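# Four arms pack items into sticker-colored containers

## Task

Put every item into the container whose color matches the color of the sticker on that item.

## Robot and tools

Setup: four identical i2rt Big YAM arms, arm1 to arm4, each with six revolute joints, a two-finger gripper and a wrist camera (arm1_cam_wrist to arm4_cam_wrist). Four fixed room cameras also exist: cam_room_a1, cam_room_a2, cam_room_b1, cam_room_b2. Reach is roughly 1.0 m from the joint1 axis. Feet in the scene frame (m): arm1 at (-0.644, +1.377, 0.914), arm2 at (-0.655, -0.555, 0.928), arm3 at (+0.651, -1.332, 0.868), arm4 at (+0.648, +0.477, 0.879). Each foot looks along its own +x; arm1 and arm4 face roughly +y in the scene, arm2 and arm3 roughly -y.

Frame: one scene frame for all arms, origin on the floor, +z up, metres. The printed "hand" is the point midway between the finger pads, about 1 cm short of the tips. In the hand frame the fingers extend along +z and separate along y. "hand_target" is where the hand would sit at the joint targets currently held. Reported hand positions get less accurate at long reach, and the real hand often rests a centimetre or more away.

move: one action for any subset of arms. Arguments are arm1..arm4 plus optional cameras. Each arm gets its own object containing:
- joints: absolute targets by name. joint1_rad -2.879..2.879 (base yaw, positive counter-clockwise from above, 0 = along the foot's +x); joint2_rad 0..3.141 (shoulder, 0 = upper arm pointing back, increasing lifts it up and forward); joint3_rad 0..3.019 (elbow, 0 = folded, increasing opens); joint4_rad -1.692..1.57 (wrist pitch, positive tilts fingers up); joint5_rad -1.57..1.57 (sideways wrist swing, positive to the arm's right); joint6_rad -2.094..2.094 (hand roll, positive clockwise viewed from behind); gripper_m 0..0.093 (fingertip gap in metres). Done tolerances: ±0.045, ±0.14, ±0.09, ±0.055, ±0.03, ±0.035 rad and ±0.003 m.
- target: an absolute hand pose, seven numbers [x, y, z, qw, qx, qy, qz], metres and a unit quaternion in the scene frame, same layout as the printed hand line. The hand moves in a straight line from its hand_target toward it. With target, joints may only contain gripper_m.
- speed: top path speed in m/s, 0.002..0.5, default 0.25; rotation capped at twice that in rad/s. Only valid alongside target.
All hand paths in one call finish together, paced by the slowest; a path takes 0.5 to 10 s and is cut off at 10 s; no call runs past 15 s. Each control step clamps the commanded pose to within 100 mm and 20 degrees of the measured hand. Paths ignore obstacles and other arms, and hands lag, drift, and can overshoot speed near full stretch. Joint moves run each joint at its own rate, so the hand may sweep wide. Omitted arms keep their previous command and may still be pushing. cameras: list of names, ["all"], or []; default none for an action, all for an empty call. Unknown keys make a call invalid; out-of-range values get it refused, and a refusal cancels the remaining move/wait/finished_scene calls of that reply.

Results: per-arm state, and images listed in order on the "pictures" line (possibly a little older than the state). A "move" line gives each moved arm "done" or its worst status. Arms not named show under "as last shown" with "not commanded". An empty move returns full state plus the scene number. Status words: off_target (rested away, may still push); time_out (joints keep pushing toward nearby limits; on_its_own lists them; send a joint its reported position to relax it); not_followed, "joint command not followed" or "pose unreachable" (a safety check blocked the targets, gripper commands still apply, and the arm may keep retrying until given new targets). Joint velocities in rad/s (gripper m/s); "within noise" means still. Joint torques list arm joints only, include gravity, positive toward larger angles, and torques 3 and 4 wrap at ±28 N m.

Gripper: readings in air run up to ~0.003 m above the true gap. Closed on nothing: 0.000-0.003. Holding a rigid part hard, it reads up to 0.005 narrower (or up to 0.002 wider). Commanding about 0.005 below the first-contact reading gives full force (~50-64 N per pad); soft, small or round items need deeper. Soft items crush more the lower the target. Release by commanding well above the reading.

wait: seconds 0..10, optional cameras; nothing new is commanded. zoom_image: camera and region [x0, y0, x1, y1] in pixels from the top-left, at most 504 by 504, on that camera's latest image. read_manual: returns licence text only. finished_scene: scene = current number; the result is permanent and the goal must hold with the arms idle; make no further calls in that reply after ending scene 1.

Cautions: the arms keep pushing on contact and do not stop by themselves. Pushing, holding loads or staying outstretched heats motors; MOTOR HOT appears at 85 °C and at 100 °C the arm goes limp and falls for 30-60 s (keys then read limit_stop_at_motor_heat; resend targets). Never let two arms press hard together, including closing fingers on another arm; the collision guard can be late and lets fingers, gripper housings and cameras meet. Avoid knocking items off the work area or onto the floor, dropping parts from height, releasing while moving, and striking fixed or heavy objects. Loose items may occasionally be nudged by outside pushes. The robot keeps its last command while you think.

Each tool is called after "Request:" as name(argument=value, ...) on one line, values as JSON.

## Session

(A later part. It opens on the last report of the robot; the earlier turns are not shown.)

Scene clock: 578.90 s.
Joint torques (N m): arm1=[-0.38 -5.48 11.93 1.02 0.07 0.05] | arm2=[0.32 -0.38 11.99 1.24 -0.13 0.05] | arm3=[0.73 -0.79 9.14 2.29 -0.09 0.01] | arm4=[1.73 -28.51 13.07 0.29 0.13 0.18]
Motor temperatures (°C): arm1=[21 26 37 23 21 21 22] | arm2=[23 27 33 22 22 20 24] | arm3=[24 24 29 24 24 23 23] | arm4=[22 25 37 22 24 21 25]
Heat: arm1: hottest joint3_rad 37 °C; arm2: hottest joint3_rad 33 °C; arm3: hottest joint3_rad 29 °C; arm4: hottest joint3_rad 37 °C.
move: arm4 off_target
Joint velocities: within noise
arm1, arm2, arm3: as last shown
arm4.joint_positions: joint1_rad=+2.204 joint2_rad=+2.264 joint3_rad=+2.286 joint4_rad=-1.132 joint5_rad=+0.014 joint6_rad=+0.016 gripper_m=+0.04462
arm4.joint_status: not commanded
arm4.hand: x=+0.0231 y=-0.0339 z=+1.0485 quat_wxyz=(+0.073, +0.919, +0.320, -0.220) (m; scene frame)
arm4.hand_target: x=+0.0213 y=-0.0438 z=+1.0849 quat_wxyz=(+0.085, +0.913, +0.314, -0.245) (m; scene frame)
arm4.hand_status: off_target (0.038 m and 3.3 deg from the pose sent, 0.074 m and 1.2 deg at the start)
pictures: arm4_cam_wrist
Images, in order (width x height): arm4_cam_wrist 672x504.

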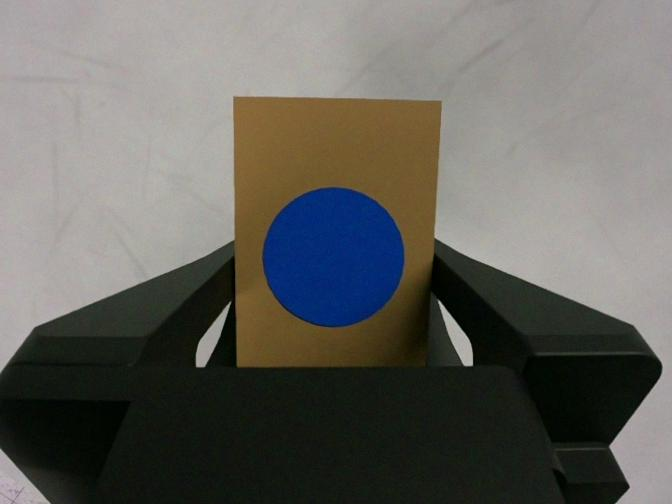

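Request:
move(arm1={"joints": {"joint1_rad": -1.0, "joint2_rad": 0.6, "joint3_rad": 1.0, "joint4_rad": -1.45, "joint5_rad": 0, "joint6_rad": 0}}, arm4={"target": [0.318, 0.217, 1.18, -0.0843, -0.9133, -0.3145, 0.2447], "speed": 0.25})

Request:
move(arm4={"joints": {"joint1_rad": 0.5, "joint2_rad": 0.6, "joint3_rad": 1.0, "joint4_rad": -1.45, "joint5_rad": 0, "joint6_rad": 0}})

Request:
move(arm4={"joints": {"joint1_rad": -1.789}}, cameras=["arm4_cam_wrist"])

Scene clock: 598.47 s.
Joint torques (N m): arm1=[-1.38 3.08 14.48 0.75 0.09 0.1] | arm2=[0.32 -0.26 12 1.24 -0.13 0.05] | arm3=[0.5 -0.85 9.13 2.29 -0.09 0] | arm4=[-0.03 -7.88 9.05 0.47 -0.05 -0.04]
Motor temperatures (°C): arm1=[21 26 38 23 21 21 22] | arm2=[23 26 33 22 22 20 23] | arm3=[24 24 29 24 24 23 23] | arm4=[22 25 39 22 24 21 25]
Heat: arm1: hottest joint3_rad 38 °C; arm2: hottest joint3_rad 33 °C; arm3: hottest joint3_rad 29 °C; arm4: hottest joint3_rad 39 °C.
move: arm1 done; arm4 done
Joint velocities: within noise
arm1.joint_positions: joint1_rad=-1.006 joint2_rad=+0.591 joint3_rad=+0.956 joint4_rad=-1.439 joint5_rad=-0.002 joint6_rad=-0.006 gripper_m=+0.09297
arm1.joint_status: all done
arm1.hand: x=-0.4611 y=+1.5066 z=+1.2279 quat_wxyz=(-0.227, +0.304, -0.922, -0.080) (m; scene frame)
arm1.hand_target: x=-0.4594 y=+1.5091 z=+1.2457 quat_wxyz=(-0.238, +0.303, -0.919, -0.085) (m; scene frame)
arm1.hand_status: not commanded
arm2.joint_positions: joint1_rad=+1.004 joint2_rad=+0.595 joint3_rad=+0.991 joint4_rad=-1.436 joint5_rad=+0.003 joint6_rad=+0.002 gripper_m=+0.09290
arm2.joint_status: not commanded
arm2.hand: x=-0.4542 y=-0.6546 z=+1.2606 quat_wxyz=(-0.256, -0.217, -0.940, +0.058) (m; scene frame)
arm2.hand_target: x=-0.4557 y=-0.6545 z=+1.2622 quat_wxyz=(-0.251, -0.218, -0.941, +0.056) (m; scene frame)
arm2.hand_status: not commanded
arm3: as last shown
arm4.joint_positions: joint1_rad=+2.194 joint2_rad=+1.110 joint3_rad=+1.154 joint4_rad=-1.077 joint5_rad=+0.007 joint6_rad=+0.016 gripper_m=+0.04462
arm4.joint_status: not commanded
arm4.hand: x=+0.3194 y=+0.2140 z=+1.1856 quat_wxyz=(+0.088, +0.911, +0.313, -0.254) (m; scene frame)
arm4.hand_target: x=+0.3181 y=+0.2170 z=+1.1800 quat_wxyz=(+0.084, +0.913, +0.314, -0.245) (m; scene frame)
arm4.hand_status: done (0.006 m and 1.2 deg from the pose sent, 0.409 m and 3.3 deg at the start)
pictures: none

Scene clock: 600.30 s.
Joint torques (N m): arm1=[-1.26 2.84 14.76 0.83 0.09 0.08] | arm2=[0.38 -0.32 11.96 1.25 -0.13 0.04] | arm3=[0.73 -1.08 9.17 2.28 -0.1 0.01] | arm4=[0.62 1.2 9.68 0.46 0.03 -0.07]
Motor temperatures (°C): arm1=[21 26 38 23 21 21 22] | arm2=[23 26 33 22 22 20 23] | arm3=[24 24 29 24 24 23 23] | arm4=[22 25 39 22 24 21 25]
Heat: arm1: hottest joint3_rad 38 °C; arm2: hottest joint3_rad 33 °C; arm3: hottest joint3_rad 29 °C; arm4: hottest joint3_rad 39 °C.
move: arm4 done
Joint velocities: within noise
arm1, arm2, arm3: as last shown
arm4.joint_positions: joint1_rad=+0.504 joint2_rad=+0.594 joint3_rad=+0.985 joint4_rad=-1.440 joint5_rad=+0.002 joint6_rad=+0.012 gripper_m=+0.04453
arm4.joint_status: all done
arm4.hand: x=+0.5317 y=+0.6675 z=+1.2086 quat_wxyz=(-0.122, +0.842, -0.474, -0.228) (m; scene frame)
arm4.hand_target: x=+0.5321 y=+0.6679 z=+1.2131 quat_wxyz=(-0.122, +0.844, -0.470, -0.226) (m; scene frame)
arm4.hand_status: not commanded
pictures: none

Scene clock: 602.40 s.
Joint torques (N m): arm1=[-1.2 2.78 14.6 0.79 0.11 0.03] | arm2=[0.32 -0.26 11.99 1.24 -0.12 0.05] | arm3=[0.62 -0.91 9.14 2.29 -0.1 0] | arm4=[0.85 0.73 9.72 0.53 0.07 -0.06]
Motor temperatures (°C): arm1=[21 26 38 23 21 21 22] | arm2=[23 26 33 22 22 20 23] | arm3=[24 24 29 24 24 23 23] | arm4=[22 25 39 22 24 21 26]
Heat: arm1: hottest joint3_rad 38 °C; arm2: hottest joint3_rad 33 °C; arm3: hottest joint3_rad 29 °C; arm4: hottest joint3_rad 39 °C.
move: arm4 done
Joint velocities: within noise
arm1, arm2, arm3: as last shown
arm4.joint_positions: joint1_rad=-1.785 joint2_rad=+0.594 joint3_rad=+0.985 joint4_rad=-1.440 joint5_rad=+0.002 joint6_rad=+0.012 gripper_m=+0.04441
arm4.joint_status: all done
arm4.hand: x=+0.8693 y=+0.4428 z=+1.2078 quat_wxyz=(-0.256, -0.081, -0.963, +0.022) (m; scene frame)
arm4.hand_target: x=+0.8693 y=+0.4421 z=+1.2123 quat_wxyz=(-0.254, -0.078, -0.964, +0.023) (m; scene frame)
arm4.hand_status: not commanded
pictures: arm4_cam_wrist
Images, in order (width x height): arm4_cam_wrist 672x504.

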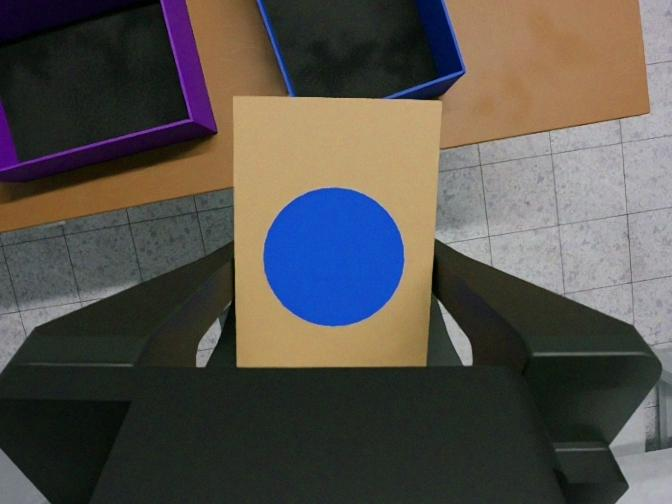

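Request:
move(arm4={"target": [1.144, 0.396, 0.92, 0.258, 0.0783, 0.9627, -0.021], "speed": 0.3}, cameras=["arm4_cam_wrist"])

Request:
move(arm4={"target": [1.144, 0.396, 0.78, 0.258, 0.0783, 0.9627, -0.021], "speed": 0.2}, cameras=["arm4_cam_wrist"])

Scene clock: 614.43 s.
Joint torques (N m): arm1=[-1.03 2.9 14.42 0.79 0.04 0.11] | arm2=[0.26 -0.26 11.99 1.24 -0.14 0.04] | arm3=[0.62 -0.85 9.13 2.29 -0.1 0] | arm4=[-0.03 -13.45 9.83 1.4 -0.06 -0.05]
Motor temperatures (°C): arm1=[21 25 38 23 21 21 22] | arm2=[23 26 33 22 22 20 23] | arm3=[24 24 29 24 24 23 23] | arm4=[22 24 38 22 24 21 26]
Heat: arm1: hottest joint3_rad 38 °C; arm2: hottest joint3_rad 33 °C; arm3: hottest joint3_rad 29 °C; arm4: hottest joint3_rad 38 °C.
move: arm4 off_target
Joint velocities: within noise
arm1, arm2, arm3: as last shown
arm4.joint_positions: joint1_rad=-1.785 joint2_rad=+1.567 joint3_rad=+0.806 joint4_rad=-0.341 joint5_rad=-0.001 joint6_rad=+0.012 gripper_m=+0.04441
arm4.joint_status: not commanded
arm4.hand: x=+1.1192 y=+0.4023 z=+0.9019 quat_wxyz=(-0.230, -0.082, -0.970, +0.019) (m; scene frame)
arm4.hand_target: x=+1.1426 y=+0.3961 z=+0.9209 quat_wxyz=(-0.258, -0.078, -0.963, +0.021) (m; scene frame)
arm4.hand_status: off_target (0.031 m and 3.4 deg from the pose sent, 0.401 m and 0.4 deg at the start)
pictures: arm4_cam_wrist
Images, in order (width x height): arm4_cam_wrist 672x504.

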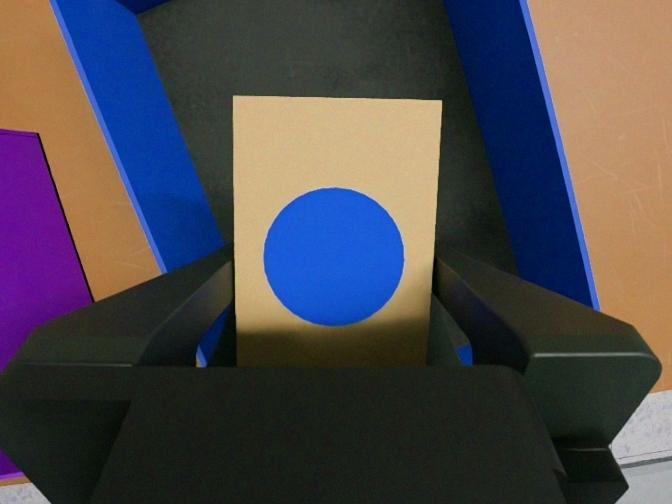

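Scene clock: 615.80 s.
Joint torques (N m): arm1=[-1.2 3.25 14.74 0.76 0.14 0.11] | arm2=[0.38 -0.26 11.99 1.24 -0.13 0.04] | arm3=[0.62 -1.03 9.14 2.24 -0.09 0.01] | arm4=[0.38 -14.68 4.56 1.4 -0.01 -0.04]
Motor temperatures (°C): arm1=[21 25 38 23 21 21 22] | arm2=[23 26 33 22 22 20 23] | arm3=[24 24 29 24 24 23 23] | arm4=[22 24 38 22 24 21 26]
Heat: arm1: hottest joint3_rad 38 °C; arm2: hottest joint3_rad 33 °C; arm3: hottest joint3_rad 29 °C; arm4: hottest joint3_rad 38 °C.
move: arm4 done
Joint velocities: within noise
arm1, arm2, arm3: as last shown
arm4.joint_positions: joint1_rad=-1.785 joint2_rad=+1.915 joint3_rad=+0.787 joint4_rad=+0.070 joint5_rad=-0.001 joint6_rad=+0.012 gripper_m=+0.04441
arm4.joint_status: not commanded
arm4.hand: x=+1.1401 y=+0.3984 z=+0.7800 quat_wxyz=(-0.251, -0.081, -0.964, +0.020) (m; scene frame)
arm4.hand_target: x=+1.1439 y=+0.3960 z=+0.7800 quat_wxyz=(-0.258, -0.078, -0.963, +0.021) (m; scene frame)
arm4.hand_status: done (0.005 m and 0.9 deg from the pose sent, 0.124 m and 3.4 deg at the start)
pictures: arm4_cam_wrist
Images, in order (width x height): arm4_cam_wrist 672x504.

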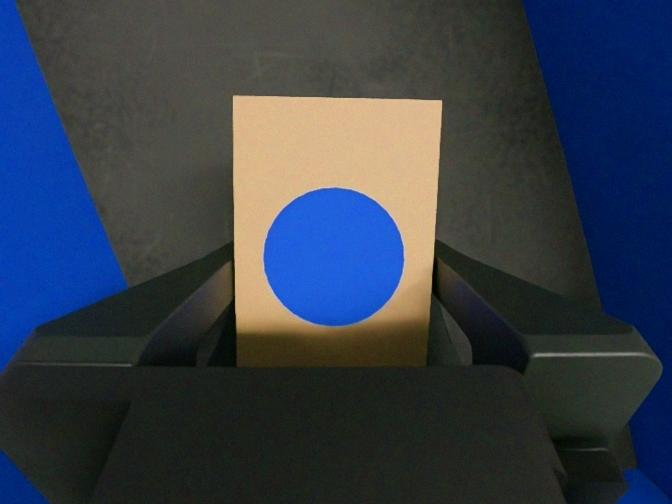

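Request:
move(arm4={"target": [1.144, 0.396, 0.735, 0.258, 0.0783, 0.9627, -0.021], "speed": 0.1}, cameras=["arm4_cam_wrist"])

Request:
move(arm4={"target": [1.144, 0.396, 0.705, 0.258, 0.0783, 0.9627, -0.021], "speed": 0.06}, cameras=["arm4_cam_wrist"])

Scene clock: 619.90 s.
Joint torques (N m): arm1=[-1.55 2.96 14.61 0.8 0.06 0.08] | arm2=[0.44 -0.26 11.97 1.25 -0.12 0.05] | arm3=[0.56 -0.79 9.13 2.26 -0.09 0.01] | arm4=[0.5 -14.92 4.52 1.51 -0.01 -0.02]
Motor temperatures (°C): arm1=[21 25 38 23 21 21 22] | arm2=[23 26 33 22 22 20 23] | arm3=[24 24 29 24 24 23 23] | arm4=[22 24 37 22 24 21 26]
Heat: arm1: hottest joint3_rad 38 °C; arm2: hottest joint3_rad 33 °C; arm3: hottest joint3_rad 29 °C; arm4: hottest joint3_rad 37 °C.
move: arm4 done
Joint velocities: within noise
arm1, arm2: as last shown
arm3.joint_positions: joint1_rad=-1.441 joint2_rad=+0.603 joint3_rad=+1.001 joint4_rad=-0.117 joint5_rad=+0.002 joint6_rad=-0.006 gripper_m=+0.09401
arm3.joint_status: not commanded
arm3.hand: x=+0.3113 y=-1.3254 z=+1.4850 quat_wxyz=(-0.005, -0.602, +0.002, +0.799) (m; scene frame)
arm3.hand_target: x=+0.3137 y=-1.3226 z=+1.4894 quat_wxyz=(-0.004, -0.594, +0.005, +0.804) (m; scene frame)
arm3.hand_status: not commanded
arm4.joint_positions: joint1_rad=-1.785 joint2_rad=+2.035 joint3_rad=+0.788 joint4_rad=+0.189 joint5_rad=-0.001 joint6_rad=+0.011 gripper_m=+0.04441
arm4.joint_status: not commanded
arm4.hand: x=+1.1360 y=+0.3989 z=+0.7373 quat_wxyz=(-0.250, -0.081, -0.965, +0.020) (m; scene frame)
arm4.hand_target: x=+1.1438 y=+0.3960 z=+0.7351 quat_wxyz=(-0.258, -0.078, -0.963, +0.021) (m; scene frame)
arm4.hand_status: done (0.009 m and 0.9 deg from the pose sent, 0.045 m and 0.9 deg at the start)
pictures: arm4_cam_wrist
Images, in order (width x height): arm4_cam_wrist 672x504.

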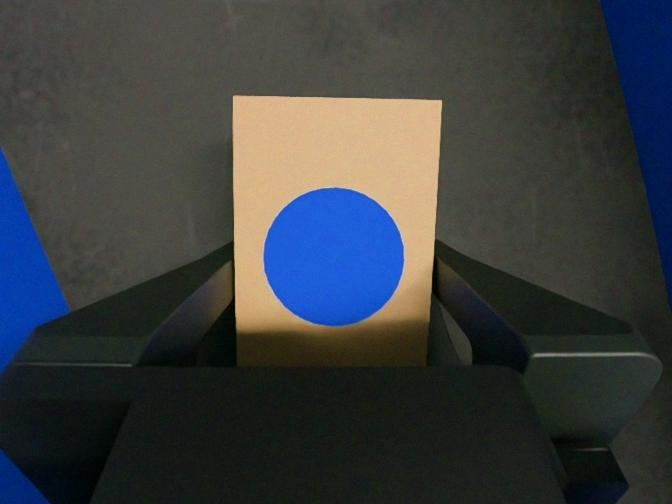

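Scene clock: 620.90 s.
Joint torques (N m): arm1=[-0.91 3.08 14.78 0.55 0.09 0.11] | arm2=[0.38 -0.26 12.01 1.24 -0.13 0.05] | arm3=[0.62 -0.85 9.11 2.28 -0.11 0] | arm4=[0.32 -10.87 4.05 1.05 0.02 -0.04]
Motor temperatures (°C): arm1=[21 25 38 23 21 21 22] | arm2=[23 26 33 22 22 20 23] | arm3=[24 24 29 24 24 23 23] | arm4=[22 24 37 22 24 21 26]
Heat: arm1: hottest joint3_rad 38 °C; arm2: hottest joint3_rad 33 °C; arm3: hottest joint3_rad 29 °C; arm4: hottest joint3_rad 37 °C.
move: arm4 off_target
Joint velocities: within noise
arm1, arm2, arm3: as last shown
arm4.joint_positions: joint1_rad=-1.785 joint2_rad=+2.066 joint3_rad=+0.807 joint4_rad=+0.274 joint5_rad=-0.001 joint6_rad=+0.011 gripper_m=+0.04441
arm4.joint_status: not commanded
arm4.hand: x=+1.1566 y=+0.3956 z=+0.7383 quat_wxyz=(-0.286, -0.080, -0.955, +0.023) (m; scene frame)
arm4.hand_target: x=+1.1420 y=+0.3964 z=+0.7071 quat_wxyz=(-0.258, -0.078, -0.963, +0.021) (m; scene frame)
arm4.hand_status: off_target (0.036 m and 3.3 deg from the pose sent, 0.033 m and 0.9 deg at the start)
pictures: arm4_cam_wrist
Images, in order (width x height): arm4_cam_wrist 672x504.

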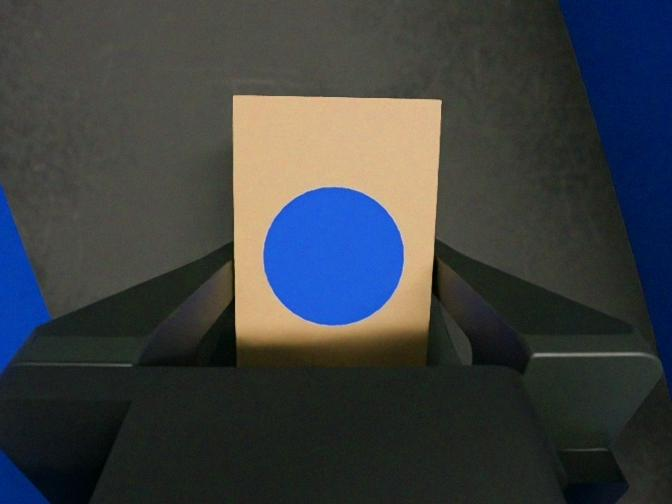

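Request:
move(arm4={"target": [1.15, 0.396, 0.734, 0.258, 0.0783, 0.9627, -0.021], "speed": 0.1})

Request:
move(arm4={"joints": {"gripper_m": 0.093}}, cameras=["arm4_cam_wrist"])

Request:
move(arm4={"target": [1.05, 0.412, 0.92, 0.258, 0.0783, 0.9627, -0.021], "speed": 0.25}, cameras=["arm4_cam_wrist"])

Scene clock: 626.20 s.
Joint torques (N m): arm1=[-0.85 3.08 14.63 0.75 0.06 0.09] | arm2=[0.38 -0.26 11.96 1.22 -0.12 0.05] | arm3=[0.67 -1.03 9.16 2.32 -0.1 0] | arm4=[0.85 -16.44 3.89 0.21 0.04 -0.03]
Motor temperatures (°C): arm1=[21 25 38 23 21 21 22] | arm2=[23 26 33 22 22 20 23] | arm3=[24 24 29 24 24 23 23] | arm4=[22 25 36 22 24 21 26]
Heat: arm1: hottest joint3_rad 38 °C; arm2: hottest joint3_rad 33 °C; arm3: hottest joint3_rad 29 °C; arm4: hottest joint3_rad 36 °C.
move: arm4 done
Joint velocities: within noise
arm1, arm2, arm3: as last shown
arm4.joint_positions: joint1_rad=-1.785 joint2_rad=+2.056 joint3_rad=+0.817 joint4_rad=+0.218 joint5_rad=-0.001 joint6_rad=+0.011 gripper_m=+0.04441
arm4.joint_status: not commanded
arm4.hand: x=+1.1530 y=+0.3962 z=+0.7378 quat_wxyz=(-0.268, -0.080, -0.960, +0.021) (m; scene frame)
arm4.hand_target: x=+1.1500 y=+0.3959 z=+0.7341 quat_wxyz=(-0.258, -0.078, -0.963, +0.021) (m; scene frame)
arm4.hand_status: done (0.005 m and 1.2 deg from the pose sent, 0.008 m and 3.4 deg at the start)
pictures: none

Scene clock: 626.80 s.
Joint torques (N m): arm1=[-1.03 3.02 14.64 0.9 0.07 0.08] | arm2=[0.21 -0.32 11.96 1.28 -0.13 0.05] | arm3=[0.62 -0.91 9.11 2.3 -0.1 0] | arm4=[0.21 -16.26 3.81 0.28 0.08 -0.03]
Motor temperatures (°C): arm1=[21 25 38 23 21 21 22] | arm2=[23 26 33 22 22 20 23] | arm3=[24 24 29 24 24 23 23] | arm4=[22 25 36 22 24 21 26]
Heat: arm1: hottest joint3_rad 38 °C; arm2: hottest joint3_rad 33 °C; arm3: hottest joint3_rad 29 °C; arm4: hottest joint3_rad 36 °C.
move: arm4 done
Joint velocities: within noise
arm1.joint_positions: joint1_rad=-1.006 joint2_rad=+0.591 joint3_rad=+0.956 joint4_rad=-1.439 joint5_rad=-0.002 joint6_rad=-0.006 gripper_m=+0.09297
arm1.joint_status: not commanded
arm1.hand: x=-0.4611 y=+1.5066 z=+1.2279 quat_wxyz=(-0.227, +0.304, -0.922, -0.080) (m; scene frame)
arm1.hand_target: x=-0.4594 y=+1.5091 z=+1.2457 quat_wxyz=(-0.238, +0.303, -0.919, -0.085) (m; scene frame)
arm1.hand_status: not commanded
arm2.joint_positions: joint1_rad=+1.004 joint2_rad=+0.595 joint3_rad=+0.991 joint4_rad=-1.436 joint5_rad=+0.003 joint6_rad=+0.002 gripper_m=+0.09290
arm2.joint_status: not commanded
arm2.hand: x=-0.4542 y=-0.6546 z=+1.2606 quat_wxyz=(-0.256, -0.217, -0.940, +0.058) (m; scene frame)
arm2.hand_target: x=-0.4557 y=-0.6545 z=+1.2622 quat_wxyz=(-0.251, -0.218, -0.941, +0.056) (m; scene frame)
arm2.hand_status: not commanded
arm3: as last shown
arm4.joint_positions: joint1_rad=-1.785 joint2_rad=+2.056 joint3_rad=+0.817 joint4_rad=+0.212 joint5_rad=-0.001 joint6_rad=+0.011 gripper_m=+0.09291
arm4.joint_status: all done
arm4.hand: x=+1.1518 y=+0.3965 z=+0.7371 quat_wxyz=(-0.265, -0.080, -0.961, +0.021) (m; scene frame)
arm4.hand_target: x=+1.1500 y=+0.3960 z=+0.7341 quat_wxyz=(-0.258, -0.078, -0.963, +0.021) (m; scene frame)
arm4.hand_status: not commanded
pictures: arm4_cam_wrist
Images, in order (width x height): arm4_cam_wrist 672x504.

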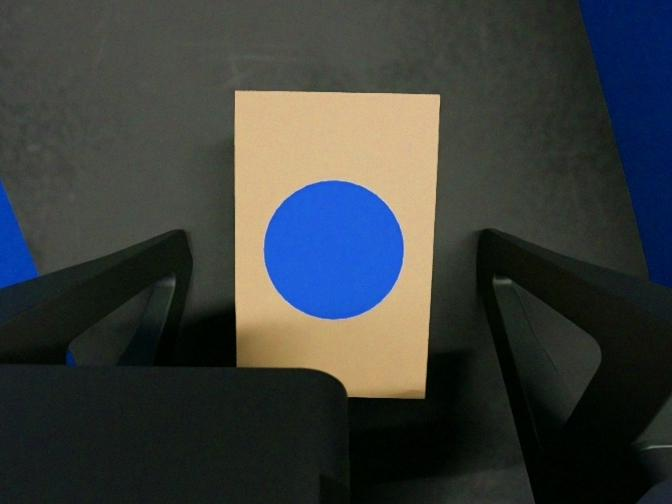

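Scene clock: 628.33 s.
Joint torques (N m): arm1=[-0.97 3.19 14.61 0.77 0.08 0.13] | arm2=[0.38 -0.21 11.97 1.22 -0.12 0.05] | arm3=[0.5 -0.85 9.14 2.28 -0.09 0.01] | arm4=[0.5 -8.35 6.89 0.59 0.03 -0.05]
Motor temperatures (°C): arm1=[21 25 38 23 21 21 22] | arm2=[23 26 33 22 22 20 23] | arm3=[24 24 29 24 24 23 23] | arm4=[22 25 36 22 24 21 26]
Heat: arm1: hottest joint3_rad 38 °C; arm2: hottest joint3_rad 33 °C; arm3: hottest joint3_rad 29 °C; arm4: hottest joint3_rad 36 °C.
move: arm4 done
Joint velocities: within noise
arm1, arm2, arm3: as last shown
arm4.joint_positions: joint1_rad=-1.785 joint2_rad=+1.328 joint3_rad=+0.601 joint4_rad=-0.291 joint5_rad=-0.001 joint6_rad=+0.011 gripper_m=+0.09292
arm4.joint_status: not commanded
arm4.hand: x=+1.0552 y=+0.4127 z=+0.9269 quat_wxyz=(-0.270, -0.080, -0.959, +0.021) (m; scene frame)
arm4.hand_target: x=+1.0499 y=+0.4120 z=+0.9200 quat_wxyz=(-0.258, -0.078, -0.963, +0.021) (m; scene frame)
arm4.hand_status: done (0.009 m and 1.5 deg from the pose sent, 0.210 m and 0.9 deg at the start)
pictures: arm4_cam_wrist
Images, in order (width x height): arm4_cam_wrist 672x504.

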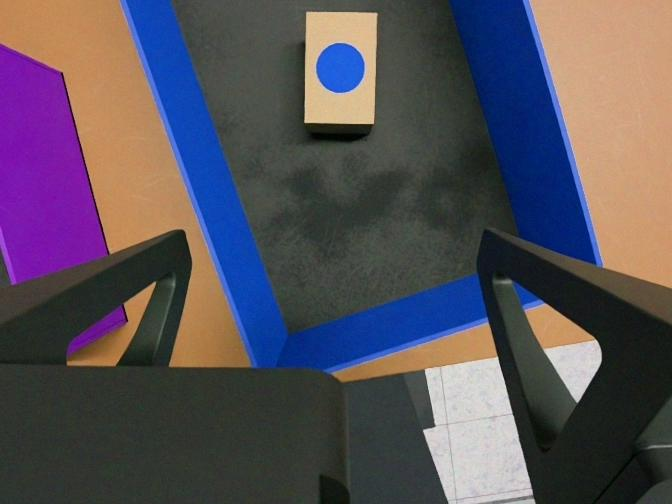

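Request:
move(arm4={"joints": {"joint1_rad": 0.91, "joint2_rad": 0.6, "joint3_rad": 1.0, "joint4_rad": -1.45, "joint5_rad": 0, "joint6_rad": 0}})

Request:
move(arm4={"target": [0.30, 0.722, 1.16, 0.0778, -0.9212, 0.2905, 0.2468], "speed": 0.3})

Request:
move(arm4={"target": [0.08, 0.865, 1.12, 0.0778, -0.9212, 0.2905, 0.2468], "speed": 0.25}, cameras=["arm4_cam_wrist"])

Scene clock: 642.40 s.
Joint torques (N m): arm1=[-1.08 3.25 14.56 0.85 0.09 0.07] | arm2=[0.44 -0.26 11.99 1.25 -0.12 0.04] | arm3=[0.62 -1.03 9.13 2.28 -0.1 0] | arm4=[0.5 0.73 8.58 0.46 0.17 -0.07]
Motor temperatures (°C): arm1=[21 25 39 23 21 21 22] | arm2=[23 26 33 22 22 20 23] | arm3=[24 24 29 24 24 23 23] | arm4=[22 24 36 22 24 21 25]
Heat: arm1: hottest joint3_rad 39 °C; arm2: hottest joint3_rad 33 °C; arm3: hottest joint3_rad 29 °C; arm4: hottest joint3_rad 36 °C.
move: arm4 done
Joint velocities: within noise
arm1, arm2, arm3: as last shown
arm4.joint_positions: joint1_rad=+0.906 joint2_rad=+0.595 joint3_rad=+1.000 joint4_rad=-1.439 joint5_rad=-0.003 joint6_rad=+0.010 gripper_m=+0.09297
arm4.joint_status: all done
arm4.hand: x=+0.4654 y=+0.6067 z=+1.2160 quat_wxyz=(-0.075, +0.918, -0.294, -0.256) (m; scene frame)
arm4.hand_target: x=+0.4664 y=+0.6054 z=+1.2137 quat_wxyz=(-0.074, +0.922, -0.288, -0.248) (m; scene frame)
arm4.hand_status: not commanded
pictures: none

Scene clock: 643.83 s.
Joint torques (N m): arm1=[-1.49 2.49 14.56 0.7 0.04 0.14] | arm2=[0.32 -0.32 11.99 1.26 -0.13 0.05] | arm3=[0.67 -0.97 9.13 2.3 -0.1 -0.01] | arm4=[0.85 -8.7 13.04 1.26 0.22 -0.02]
Motor temperatures (°C): arm1=[21 25 39 23 21 21 22] | arm2=[23 26 33 22 22 20 23] | arm3=[24 24 29 24 24 23 23] | arm4=[22 24 36 22 24 21 25]
Heat: arm1: hottest joint3_rad 39 °C; arm2: hottest joint3_rad 33 °C; arm3: hottest joint3_rad 29 °C; arm4: hottest joint3_rad 36 °C.
move: arm4 off_target
Joint velocities: within noise
arm1, arm2, arm3: as last shown
arm4.joint_positions: joint1_rad=+0.906 joint2_rad=+1.123 joint3_rad=+1.052 joint4_rad=-1.048 joint5_rad=+0.004 joint6_rad=+0.010 gripper_m=+0.09297
arm4.joint_status: not commanded
arm4.hand: x=+0.3147 y=+0.7128 z=+1.1307 quat_wxyz=(-0.066, +0.928, -0.298, -0.215) (m; scene frame)
arm4.hand_target: x=+0.3014 y=+0.7211 z=+1.1601 quat_wxyz=(-0.078, +0.921, -0.291, -0.247) (m; scene frame)
arm4.hand_status: off_target (0.034 m and 4.1 deg from the pose sent, 0.209 m and 1.2 deg at the start)
pictures: none

Scene clock: 645.63 s.
Joint torques (N m): arm1=[-1.14 2.55 14.64 0.75 0.1 0.11] | arm2=[0.38 -0.32 11.96 1.24 -0.13 0.05] | arm3=[0.67 -0.73 9.11 2.29 -0.11 0] | arm4=[1.26 -19.55 12.98 0.43 0.22 0.08]
Motor temperatures (°C): arm1=[21 25 39 23 21 21 22] | arm2=[23 26 33 22 22 20 23] | arm3=[24 24 29 24 24 23 23] | arm4=[22 24 37 22 24 21 25]
Heat: arm1: hottest joint3_rad 39 °C; arm2: hottest joint3_rad 33 °C; arm3: hottest joint3_rad 29 °C; arm4: hottest joint3_rad 37 °C.
move: arm4 off_target
Joint velocities: within noise
arm1, arm2, arm3: as last shown
arm4.joint_positions: joint1_rad=+0.912 joint2_rad=+1.807 joint3_rad=+1.701 joint4_rad=-0.969 joint5_rad=+0.010 joint6_rad=+0.010 gripper_m=+0.09297
arm4.joint_status: not commanded
arm4.hand: x=+0.0944 y=+0.8618 z=+1.1048 quat_wxyz=(-0.074, +0.924, -0.294, -0.235) (m; scene frame)
arm4.hand_target: x=+0.0807 y=+0.8644 z=+1.1202 quat_wxyz=(-0.078, +0.921, -0.290, -0.247) (m; scene frame)
arm4.hand_status: off_target (0.021 m and 1.5 deg from the pose sent, 0.280 m and 4.1 deg at the start)
pictures: arm4_cam_wrist
Images, in order (width x height): arm4_cam_wrist 672x504.

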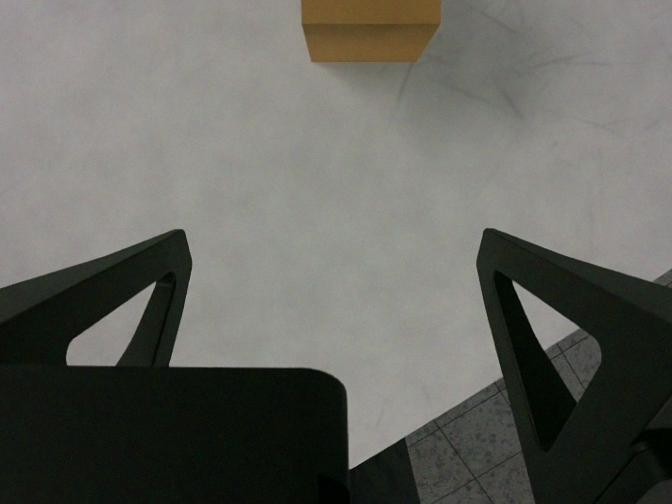

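Request:
move(arm4={"target": [0.019, 0.929, 1.075, 0.0778, -0.9212, 0.2905, 0.2468], "speed": 0.15}, cameras=["arm4_cam_wrist"])

Scene clock: 654.13 s.
Joint torques (N m): arm1=[-1.73 3.08 14.76 0.9 0.07 0.12] | arm2=[0.32 -0.38 11.97 1.26 -0.12 0.05] | arm3=[0.5 -0.91 9.14 2.3 -0.1 0] | arm4=[0.5 -22.71 13.03 0.23 -0.02 -0.11]
Motor temperatures (°C): arm1=[21 25 39 23 21 21 22] | arm2=[23 26 33 22 22 20 23] | arm3=[24 24 29 24 24 23 23] | arm4=[22 25 39 22 24 21 25]
Heat: arm1: hottest joint3_rad 39 °C; arm2: hottest joint3_rad 33 °C; arm3: hottest joint3_rad 29 °C; arm4: hottest joint3_rad 39 °C.
move: arm4 off_target
Joint velocities: within noise
arm1, arm2: as last shown
arm3.joint_positions: joint1_rad=-1.441 joint2_rad=+0.603 joint3_rad=+1.001 joint4_rad=-0.117 joint5_rad=+0.002 joint6_rad=-0.006 gripper_m=+0.09401
arm3.joint_status: not commanded
arm3.hand: x=+0.3113 y=-1.3254 z=+1.4850 quat_wxyz=(-0.005, -0.602, +0.002, +0.799) (m; scene frame)
arm3.hand_target: x=+0.3137 y=-1.3226 z=+1.4894 quat_wxyz=(-0.004, -0.594, +0.005, +0.804) (m; scene frame)
arm3.hand_status: not commanded
arm4.joint_positions: joint1_rad=+0.900 joint2_rad=+2.066 joint3_rad=+1.991 joint4_rad=-0.992 joint5_rad=+0.004 joint6_rad=+0.003 gripper_m=+0.09297
arm4.joint_status: not commanded
arm4.hand: x=+0.0265 y=+0.9180 z=+1.0663 quat_wxyz=(-0.074, +0.922, -0.295, -0.239) (m; scene frame)
arm4.hand_target: x=+0.0198 y=+0.9287 z=+1.0750 quat_wxyz=(-0.078, +0.921, -0.291, -0.247) (m; scene frame)
arm4.hand_status: off_target (0.016 m and 1.1 deg from the pose sent, 0.105 m and 1.5 deg at the start)
pictures: arm4_cam_wrist
Images, in order (width x height): arm4_cam_wrist 672x504.

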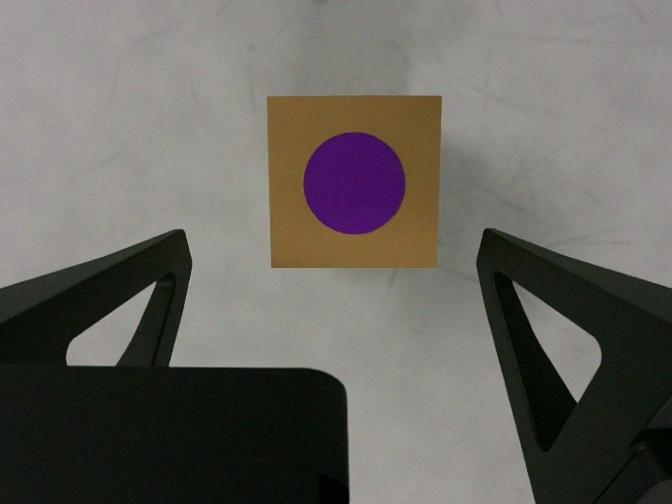

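Request:
move(arm4={"target": [0.009, 0.945, 1.008, 0.0778, -0.9212, 0.2905, 0.2468], "speed": 0.12}, cameras=["arm4_cam_wrist"])

Request:
move(arm4={"joints": {"gripper_m": 0.046}}, cameras=["arm4_cam_wrist"])

Scene clock: 660.87 s.
Joint torques (N m): arm1=[-0.97 3.49 14.58 0.83 0.11 0.11] | arm2=[0.38 -0.26 11.97 1.26 -0.12 0.05] | arm3=[0.67 -0.97 9.1 2.28 -0.1 0.01] | arm4=[0.56 -23.53 9.89 1.32 -0.05 -0.07]
Motor temperatures (°C): arm1=[21 25 39 23 21 21 22] | arm2=[23 26 33 22 22 20 23] | arm3=[24 24 29 24 24 23 23] | arm4=[22 26 39 22 24 21 25]
Heat: arm1: hottest joint3_rad 39 °C; arm2: hottest joint3_rad 33 °C; arm3: hottest joint3_rad 29 °C; arm4: hottest joint3_rad 39 °C.
move: arm4 off_target
Joint velocities: within noise
arm1, arm2, arm3: as last shown
arm4.joint_positions: joint1_rad=+0.890 joint2_rad=+2.141 joint3_rad=+1.991 joint4_rad=-0.899 joint5_rad=-0.002 joint6_rad=-0.007 gripper_m=+0.09297
arm4.joint_status: not commanded
arm4.hand: x=+0.0118 y=+0.9364 z=+1.0212 quat_wxyz=(-0.077, +0.920, -0.294, -0.247) (m; scene frame)
arm4.hand_target: x=+0.0095 y=+0.9446 z=+1.0081 quat_wxyz=(-0.078, +0.921, -0.290, -0.247) (m; scene frame)
arm4.hand_status: off_target (0.016 m and 0.4 deg from the pose sent, 0.067 m and 1.1 deg at the start)
pictures: arm4_cam_wrist
Images, in order (width x height): arm4_cam_wrist 672x504.

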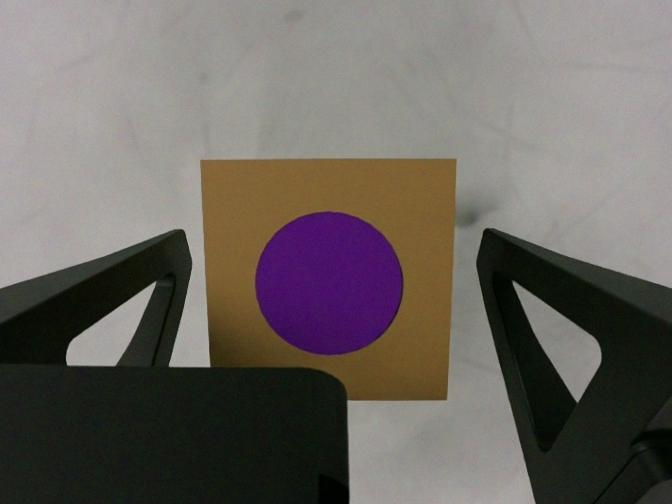

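Scene clock: 661.47 s.
Joint torques (N m): arm1=[-1.26 3.25 14.58 0.8 0.08 0.14] | arm2=[0.38 -0.26 12 1.25 -0.13 0.04] | arm3=[0.62 -0.97 9.13 2.29 -0.09 0] | arm4=[0.56 -24.06 10.02 1.37 -0.02 -0.1]
Motor temperatures (°C): arm1=[21 25 39 23 21 21 22] | arm2=[23 26 33 22 22 20 23] | arm3=[24 24 29 24 24 23 23] | arm4=[22 26 39 22 24 21 25]
Heat: arm1: hottest joint3_rad 39 °C; arm2: hottest joint3_rad 33 °C; arm3: hottest joint3_rad 29 °C; arm4: hottest joint3_rad 39 °C.
move: arm4 off_target
Joint velocities: within noise
arm1, arm2, arm3: as last shown
arm4.joint_positions: joint1_rad=+0.890 joint2_rad=+2.141 joint3_rad=+1.991 joint4_rad=-0.899 joint5_rad=-0.003 joint6_rad=-0.008 gripper_m=+0.05342
arm4.joint_status: gripper_m off_target (ended at +0.05345, target +0.04600)
arm4.hand: x=+0.0117 y=+0.9363 z=+1.0212 quat_wxyz=(-0.077, +0.920, -0.293, -0.247) (m; scene frame)
arm4.hand_target: x=+0.0095 y=+0.9446 z=+1.0080 quat_wxyz=(-0.078, +0.921, -0.291, -0.247) (m; scene frame)
arm4.hand_status: not commanded
pictures: arm4_cam_wrist
Images, in order (width x height): arm4_cam_wrist 672x504.

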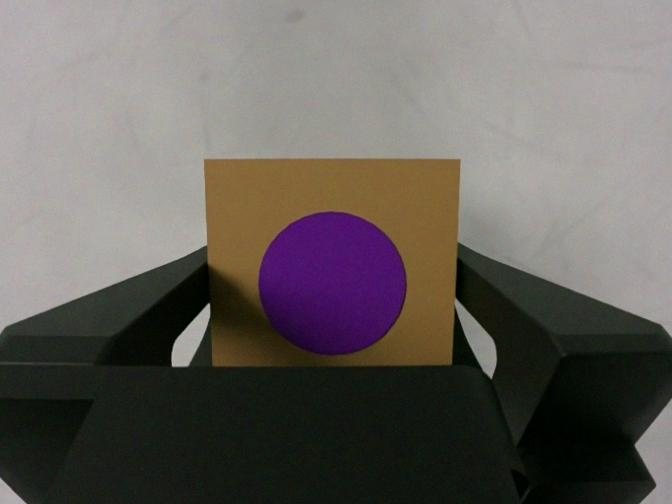

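Request:
move(arm4={"target": [0.03, 0.92, 1.11, 0.0778, -0.9212, 0.2905, 0.2468], "speed": 0.12}, cameras=[])

Request:
move(arm4={"target": [0.3, 0.722, 1.17, 0.0778, -0.9212, 0.2905, 0.2468], "speed": 0.25}, cameras=["arm4_cam_wrist"])

Scene clock: 699.03 s.
Joint torques (N m): arm1=[-1.14 3.08 14.43 0.9 0.07 0.09] | arm2=[0.32 -0.32 11.96 1.26 -0.14 0.05] | arm3=[0.67 -0.91 9.14 2.32 -0.09 0.01] | arm4=[1.32 -25.29 12.98 0.46 0.21 0.04]
Motor temperatures (°C): arm1=[21 24 40 23 21 21 21] | arm2=[23 25 34 22 22 20 23] | arm3=[24 24 29 24 24 23 23] | arm4=[22 29 38 22 24 21 26]
Heat: arm1: hottest joint3_rad 40 °C; arm2: hottest joint3_rad 34 °C; arm3: hottest joint3_rad 29 °C; arm4: hottest joint3_rad 38 °C.
move: arm4 off_target
Joint velocities: within noise
arm1.joint_positions: joint1_rad=-1.006 joint2_rad=+0.591 joint3_rad=+0.956 joint4_rad=-1.439 joint5_rad=-0.002 joint6_rad=-0.006 gripper_m=+0.09297
arm1.joint_status: not commanded
arm1.hand: x=-0.4611 y=+1.5066 z=+1.2279 quat_wxyz=(-0.227, +0.304, -0.922, -0.080) (m; scene frame)
arm1.hand_target: x=-0.4594 y=+1.5091 z=+1.2457 quat_wxyz=(-0.238, +0.303, -0.919, -0.085) (m; scene frame)
arm1.hand_status: not commanded
arm2.joint_positions: joint1_rad=+1.004 joint2_rad=+0.595 joint3_rad=+0.991 joint4_rad=-1.436 joint5_rad=+0.003 joint6_rad=+0.002 gripper_m=+0.09290
arm2.joint_status: not commanded
arm2.hand: x=-0.4542 y=-0.6546 z=+1.2606 quat_wxyz=(-0.256, -0.217, -0.940, +0.058) (m; scene frame)
arm2.hand_target: x=-0.4557 y=-0.6545 z=+1.2622 quat_wxyz=(-0.251, -0.218, -0.941, +0.056) (m; scene frame)
arm2.hand_status: not commanded
arm3: as last shown
arm4.joint_positions: joint1_rad=+0.890 joint2_rad=+2.050 joint3_rad=+2.002 joint4_rad=-1.056 joint5_rad=-0.002 joint6_rad=-0.008 gripper_m=+0.05342
arm4.joint_status: not commanded
arm4.hand: x=+0.0404 y=+0.9162 z=+1.0760 quat_wxyz=(-0.069, +0.927, -0.295, -0.222) (m; scene frame)
arm4.hand_target: x=+0.0313 y=+0.9190 z=+1.1100 quat_wxyz=(-0.078, +0.921, -0.291, -0.247) (m; scene frame)
arm4.hand_status: off_target (0.036 m and 3.1 deg from the pose sent, 0.092 m and 0.3 deg at the start)
pictures: none
No camera images: "cameras" was empty.

Scene clock: 701.03 s.
Joint torques (N m): arm1=[-0.79 2.32 14.72 0.81 0.11 0.09] | arm2=[0.44 -0.26 11.97 1.25 -0.12 0.06] | arm3=[0.73 -0.97 9.13 2.29 -0.1 0.01] | arm4=[1.73 -8.18 9.2 0.44 0.23 0.15]
Motor temperatures (°C): arm1=[21 24 40 23 21 21 21] | arm2=[23 25 34 22 22 20 23] | arm3=[24 24 29 24 24 23 23] | arm4=[22 28 38 22 24 21 26]
Heat: arm1: hottest joint3_rad 40 °C; arm2: hottest joint3_rad 34 °C; arm3: hottest joint3_rad 29 °C; arm4: hottest joint3_rad 38 °C.
move: arm4 done
Joint velocities: within noise
arm1, arm2, arm3: as last shown
arm4.joint_positions: joint1_rad=+0.900 joint2_rad=+1.117 joint3_rad=+1.137 joint4_rad=-1.049 joint5_rad=+0.004 joint6_rad=-0.008 gripper_m=+0.05342
arm4.joint_status: not commanded
arm4.hand: x=+0.3013 y=+0.7252 z=+1.1755 quat_wxyz=(-0.082, +0.919, -0.289, -0.255) (m; scene frame)
arm4.hand_target: x=+0.3001 y=+0.7219 z=+1.1701 quat_wxyz=(-0.078, +0.921, -0.290, -0.247) (m; scene frame)
arm4.hand_status: done (0.006 m and 1.1 deg from the pose sent, 0.338 m and 3.1 deg at the start)
pictures: arm4_cam_wrist
Images, in order (width x height): arm4_cam_wrist 672x504.

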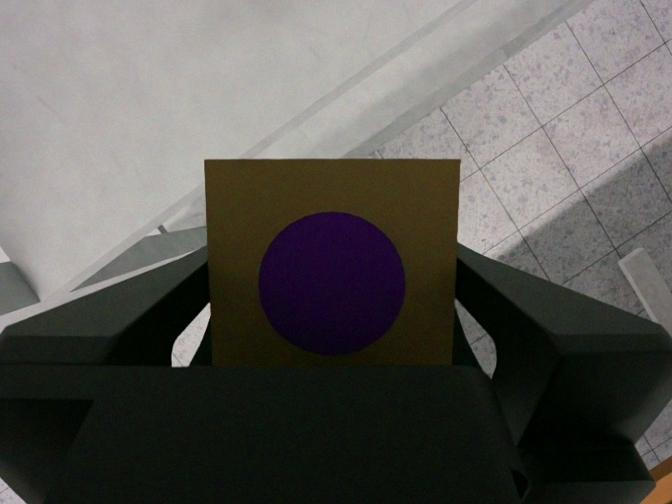

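Request:
move(arm4={"joints": {"joint1_rad": 0.5, "joint2_rad": 0.6, "joint3_rad": 1.0, "joint4_rad": -1.45, "joint5_rad": 0, "joint6_rad": 0}})

Request:
move(arm4={"joints": {"joint1_rad": -1.085}})

Request:
move(arm4={"target": [1.105, 0.751, 0.9, 0.2494, -0.2581, 0.9308, 0.0692], "speed": 0.3}, cameras=["arm4_cam_wrist"])

Scene clock: 705.40 s.
Joint torques (N m): arm1=[-1.44 3.02 14.6 0.76 0.05 0.1] | arm2=[0.32 -0.32 11.96 1.25 -0.13 0.05] | arm3=[0.73 -0.97 9.13 2.29 -0.1 0.02] | arm4=[0.62 0.97 9.83 0.53 0.04 0.1]
Motor temperatures (°C): arm1=[21 24 40 23 21 21 21] | arm2=[23 25 34 22 22 20 23] | arm3=[24 24 29 24 24 23 23] | arm4=[22 28 38 22 24 21 26]
Heat: arm1: hottest joint3_rad 40 °C; arm2: hottest joint3_rad 34 °C; arm3: hottest joint3_rad 29 °C; arm4: hottest joint3_rad 38 °C.
move: arm4 done
Joint velocities: within noise
arm1, arm2, arm3: as last shown
arm4.joint_positions: joint1_rad=+0.504 joint2_rad=+0.592 joint3_rad=+0.984 joint4_rad=-1.442 joint5_rad=+0.001 joint6_rad=-0.008 gripper_m=+0.05343
arm4.joint_status: all done
arm4.hand: x=+0.5321 y=+0.6667 z=+1.2079 quat_wxyz=(-0.123, +0.847, -0.465, -0.226) (m; scene frame)
arm4.hand_target: x=+0.5322 y=+0.6680 z=+1.2132 quat_wxyz=(-0.123, +0.844, -0.470, -0.226) (m; scene frame)
arm4.hand_status: not commanded
pictures: none

Scene clock: 707.20 s.
Joint torques (N m): arm1=[-1.38 2.78 14.68 0.79 0.09 0.12] | arm2=[0.44 -0.32 11.96 1.24 -0.13 0.05] | arm3=[0.5 -0.91 9.1 2.28 -0.1 0] | arm4=[0.73 0.67 9.81 0.53 0.02 0.12]
Motor temperatures (°C): arm1=[21 24 40 23 21 21 21] | arm2=[23 25 34 22 22 20 23] | arm3=[24 24 29 24 24 23 23] | arm4=[22 28 38 22 24 21 26]
Heat: arm1: hottest joint3_rad 40 °C; arm2: hottest joint3_rad 34 °C; arm3: hottest joint3_rad 29 °C; arm4: hottest joint3_rad 38 °C.
move: arm4 done
Joint velocities: within noise
arm1, arm2, arm3: as last shown
arm4.joint_positions: joint1_rad=-1.080 joint2_rad=+0.592 joint3_rad=+0.984 joint4_rad=-1.442 joint5_rad=+0.002 joint6_rad=-0.008 gripper_m=+0.05344
arm4.joint_status: all done
arm4.hand: x=+0.8394 y=+0.5931 z=+1.2067 quat_wxyz=(-0.245, +0.265, -0.930, -0.066) (m; scene frame)
arm4.hand_target: x=+0.8406 y=+0.5931 z=+1.2120 quat_wxyz=(-0.246, +0.259, -0.932, -0.068) (m; scene frame)
arm4.hand_status: not commanded
pictures: none

Scene clock: 709.30 s.
Joint torques (N m): arm1=[-1.32 3.02 14.6 0.84 0.07 0.1] | arm2=[0.38 -0.26 11.99 1.24 -0.13 0.05] | arm3=[0.79 -0.97 9.11 2.28 -0.09 0] | arm4=[0.21 -14.15 9.52 1.32 -0.03 0.11]
Motor temperatures (°C): arm1=[21 24 40 23 21 21 21] | arm2=[23 25 34 22 22 20 23] | arm3=[24 24 29 24 24 23 23] | arm4=[22 27 38 22 24 21 26]
Heat: arm1: hottest joint3_rad 40 °C; arm2: hottest joint3_rad 34 °C; arm3: hottest joint3_rad 29 °C; arm4: hottest joint3_rad 38 °C.
move: arm4 off_target
Joint velocities: within noise
arm1, arm2, arm3: as last shown
arm4.joint_positions: joint1_rad=-1.080 joint2_rad=+1.666 joint3_rad=+0.875 joint4_rad=-0.304 joint5_rad=+0.002 joint6_rad=-0.008 gripper_m=+0.05344
arm4.joint_status: not commanded
arm4.hand: x=+1.0820 y=+0.7406 z=+0.8852 quat_wxyz=(-0.225, +0.266, -0.935, -0.061) (m; scene frame)
arm4.hand_target: x=+1.1039 y=+0.7503 z=+0.9009 quat_wxyz=(-0.249, +0.258, -0.931, -0.069) (m; scene frame)
arm4.hand_status: off_target (0.029 m and 3.2 deg from the pose sent, 0.435 m and 0.9 deg at the start)
pictures: arm4_cam_wrist
Images, in order (width x height): arm4_cam_wrist 672x504.

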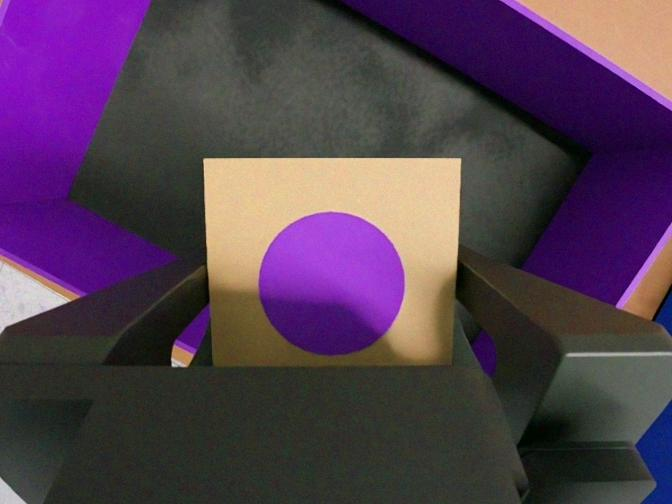

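Request:
move(arm4={"target": [1.115, 0.757, 0.765, 0.2494, -0.2581, 0.9308, 0.0692], "speed": 0.2})

Request:
move(arm4={"target": [1.115, 0.757, 0.735, 0.2494, -0.2581, 0.9308, 0.0692], "speed": 0.06}, cameras=["arm4_cam_wrist"])

Request:
move(arm4={"target": [1.115, 0.757, 0.72, 0.2494, -0.2581, 0.9308, 0.0692], "speed": 0.05}, cameras=["arm4_cam_wrist"])

Scene clock: 715.67 s.
Joint torques (N m): arm1=[-1.2 3.37 14.71 0.81 0.11 0.07] | arm2=[0.5 -0.21 12.01 1.25 -0.12 0.05] | arm3=[0.56 -1.03 9.13 2.29 -0.1 0] | arm4=[0.03 -16.79 6.54 1.32 0 0.12]
Motor temperatures (°C): arm1=[21 24 40 23 21 21 21] | arm2=[23 25 34 22 22 20 23] | arm3=[24 24 29 24 24 23 23] | arm4=[22 27 38 22 24 21 26]
Heat: arm1: hottest joint3_rad 40 °C; arm2: hottest joint3_rad 34 °C; arm3: hottest joint3_rad 29 °C; arm4: hottest joint3_rad 38 °C.
move: arm4 off_target
Joint velocities: within noise
arm1, arm2: as last shown
arm3.joint_positions: joint1_rad=-1.441 joint2_rad=+0.603 joint3_rad=+1.001 joint4_rad=-0.117 joint5_rad=+0.002 joint6_rad=-0.006 gripper_m=+0.09401
arm3.joint_status: not commanded
arm3.hand: x=+0.3113 y=-1.3254 z=+1.4850 quat_wxyz=(-0.005, -0.602, +0.002, +0.799) (m; scene frame)
arm3.hand_target: x=+0.3137 y=-1.3226 z=+1.4894 quat_wxyz=(-0.004, -0.594, +0.005, +0.804) (m; scene frame)
arm3.hand_status: not commanded
arm4.joint_positions: joint1_rad=-1.080 joint2_rad=+2.005 joint3_rad=+0.885 joint4_rad=+0.040 joint5_rad=+0.002 joint6_rad=-0.008 gripper_m=+0.05344
arm4.joint_status: not commanded
arm4.hand: x=+1.0968 y=+0.7496 z=+0.7588 quat_wxyz=(-0.231, +0.266, -0.934, -0.063) (m; scene frame)
arm4.hand_target: x=+1.1145 y=+0.7567 z=+0.7656 quat_wxyz=(-0.249, +0.258, -0.931, -0.069) (m; scene frame)
arm4.hand_status: off_target (0.021 m and 2.4 deg from the pose sent, 0.126 m and 3.2 deg at the start)
pictures: none

Scene clock: 716.70 s.
Joint torques (N m): arm1=[-0.91 3.31 14.54 0.75 0.04 0.09] | arm2=[0.32 -0.26 12 1.24 -0.13 0.04] | arm3=[0.56 -0.85 9.16 2.22 -0.09 -0.01] | arm4=[0.56 -14.27 5.71 1.29 0.06 0.13]
Motor temperatures (°C): arm1=[21 24 40 23 21 21 21] | arm2=[23 25 34 22 22 20 23] | arm3=[24 24 29 24 24 23 23] | arm4=[22 27 38 22 24 21 26]
Heat: arm1: hottest joint3_rad 40 °C; arm2: hottest joint3_rad 34 °C; arm3: hottest joint3_rad 29 °C; arm4: hottest joint3_rad 38 °C.
move: arm4 off_target
Joint velocities: within noise
arm1, arm2, arm3: as last shown
arm4.joint_positions: joint1_rad=-1.080 joint2_rad=+2.055 joint3_rad=+0.901 joint4_rad=+0.112 joint5_rad=+0.000 joint6_rad=-0.008 gripper_m=+0.05344
arm4.joint_status: not commanded
arm4.hand: x=+1.1074 y=+0.7564 z=+0.7469 quat_wxyz=(-0.250, +0.264, -0.929, -0.069) (m; scene frame)
arm4.hand_target: x=+1.1145 y=+0.7568 z=+0.7353 quat_wxyz=(-0.249, +0.258, -0.931, -0.069) (m; scene frame)
arm4.hand_status: off_target (0.014 m and 0.7 deg from the pose sent, 0.031 m and 2.4 deg at the start)
pictures: arm4_cam_wrist
Images, in order (width x height): arm4_cam_wrist 672x504.

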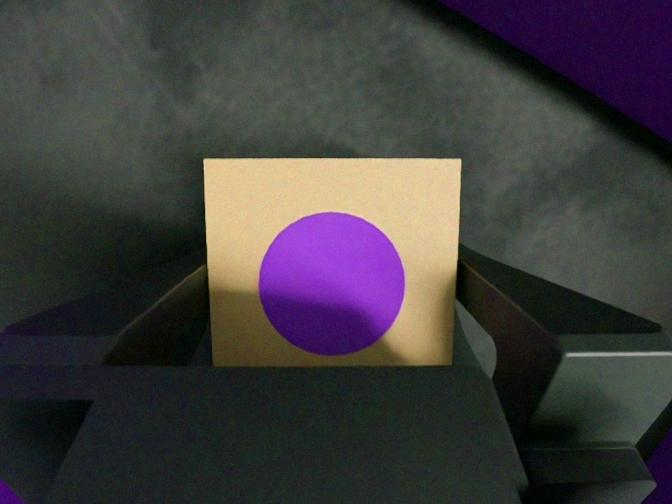

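Scene clock: 717.67 s.
Joint torques (N m): arm1=[-1.03 3.14 14.64 0.87 0.1 0.11] | arm2=[0.5 -0.32 11.97 1.28 -0.13 0.04] | arm3=[0.73 -0.85 9.16 2.29 -0.1 0.01] | arm4=[0.32 -12.92 5.19 1.2 0.04 0.1]
Motor temperatures (°C): arm1=[21 24 41 23 21 21 21] | arm2=[23 25 34 22 22 20 23] | arm3=[24 24 29 24 24 23 23] | arm4=[22 27 38 22 24 21 26]
Heat: arm1: hottest joint3_rad 41 °C; arm2: hottest joint3_rad 34 °C; arm3: hottest joint3_rad 29 °C; arm4: hottest joint3_rad 38 °C.
move: arm4 off_target
Joint velocities: within noise
arm1, arm2, arm3: as last shown
arm4.joint_positions: joint1_rad=-1.080 joint2_rad=+2.070 joint3_rad=+0.914 joint4_rad=+0.152 joint5_rad=+0.000 joint6_rad=-0.008 gripper_m=+0.05344
arm4.joint_status: not commanded
arm4.hand: x=+1.1172 y=+0.7625 z=+0.7474 quat_wxyz=(-0.267, +0.263, -0.924, -0.074) (m; scene frame)
arm4.hand_target: x=+1.1136 y=+0.7563 z=+0.7212 quat_wxyz=(-0.249, +0.258, -0.931, -0.069) (m; scene frame)
arm4.hand_status: off_target (0.028 m and 2.3 deg from the pose sent, 0.028 m and 0.7 deg at the start)
pictures: arm4_cam_wrist
Images, in order (width x height): arm4_cam_wrist 672x504.

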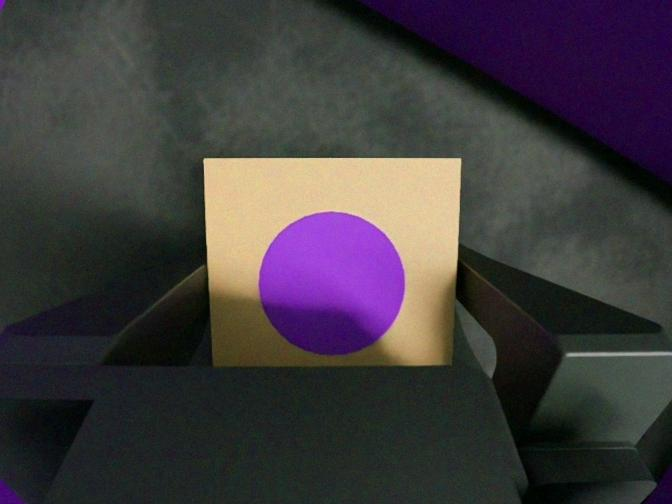

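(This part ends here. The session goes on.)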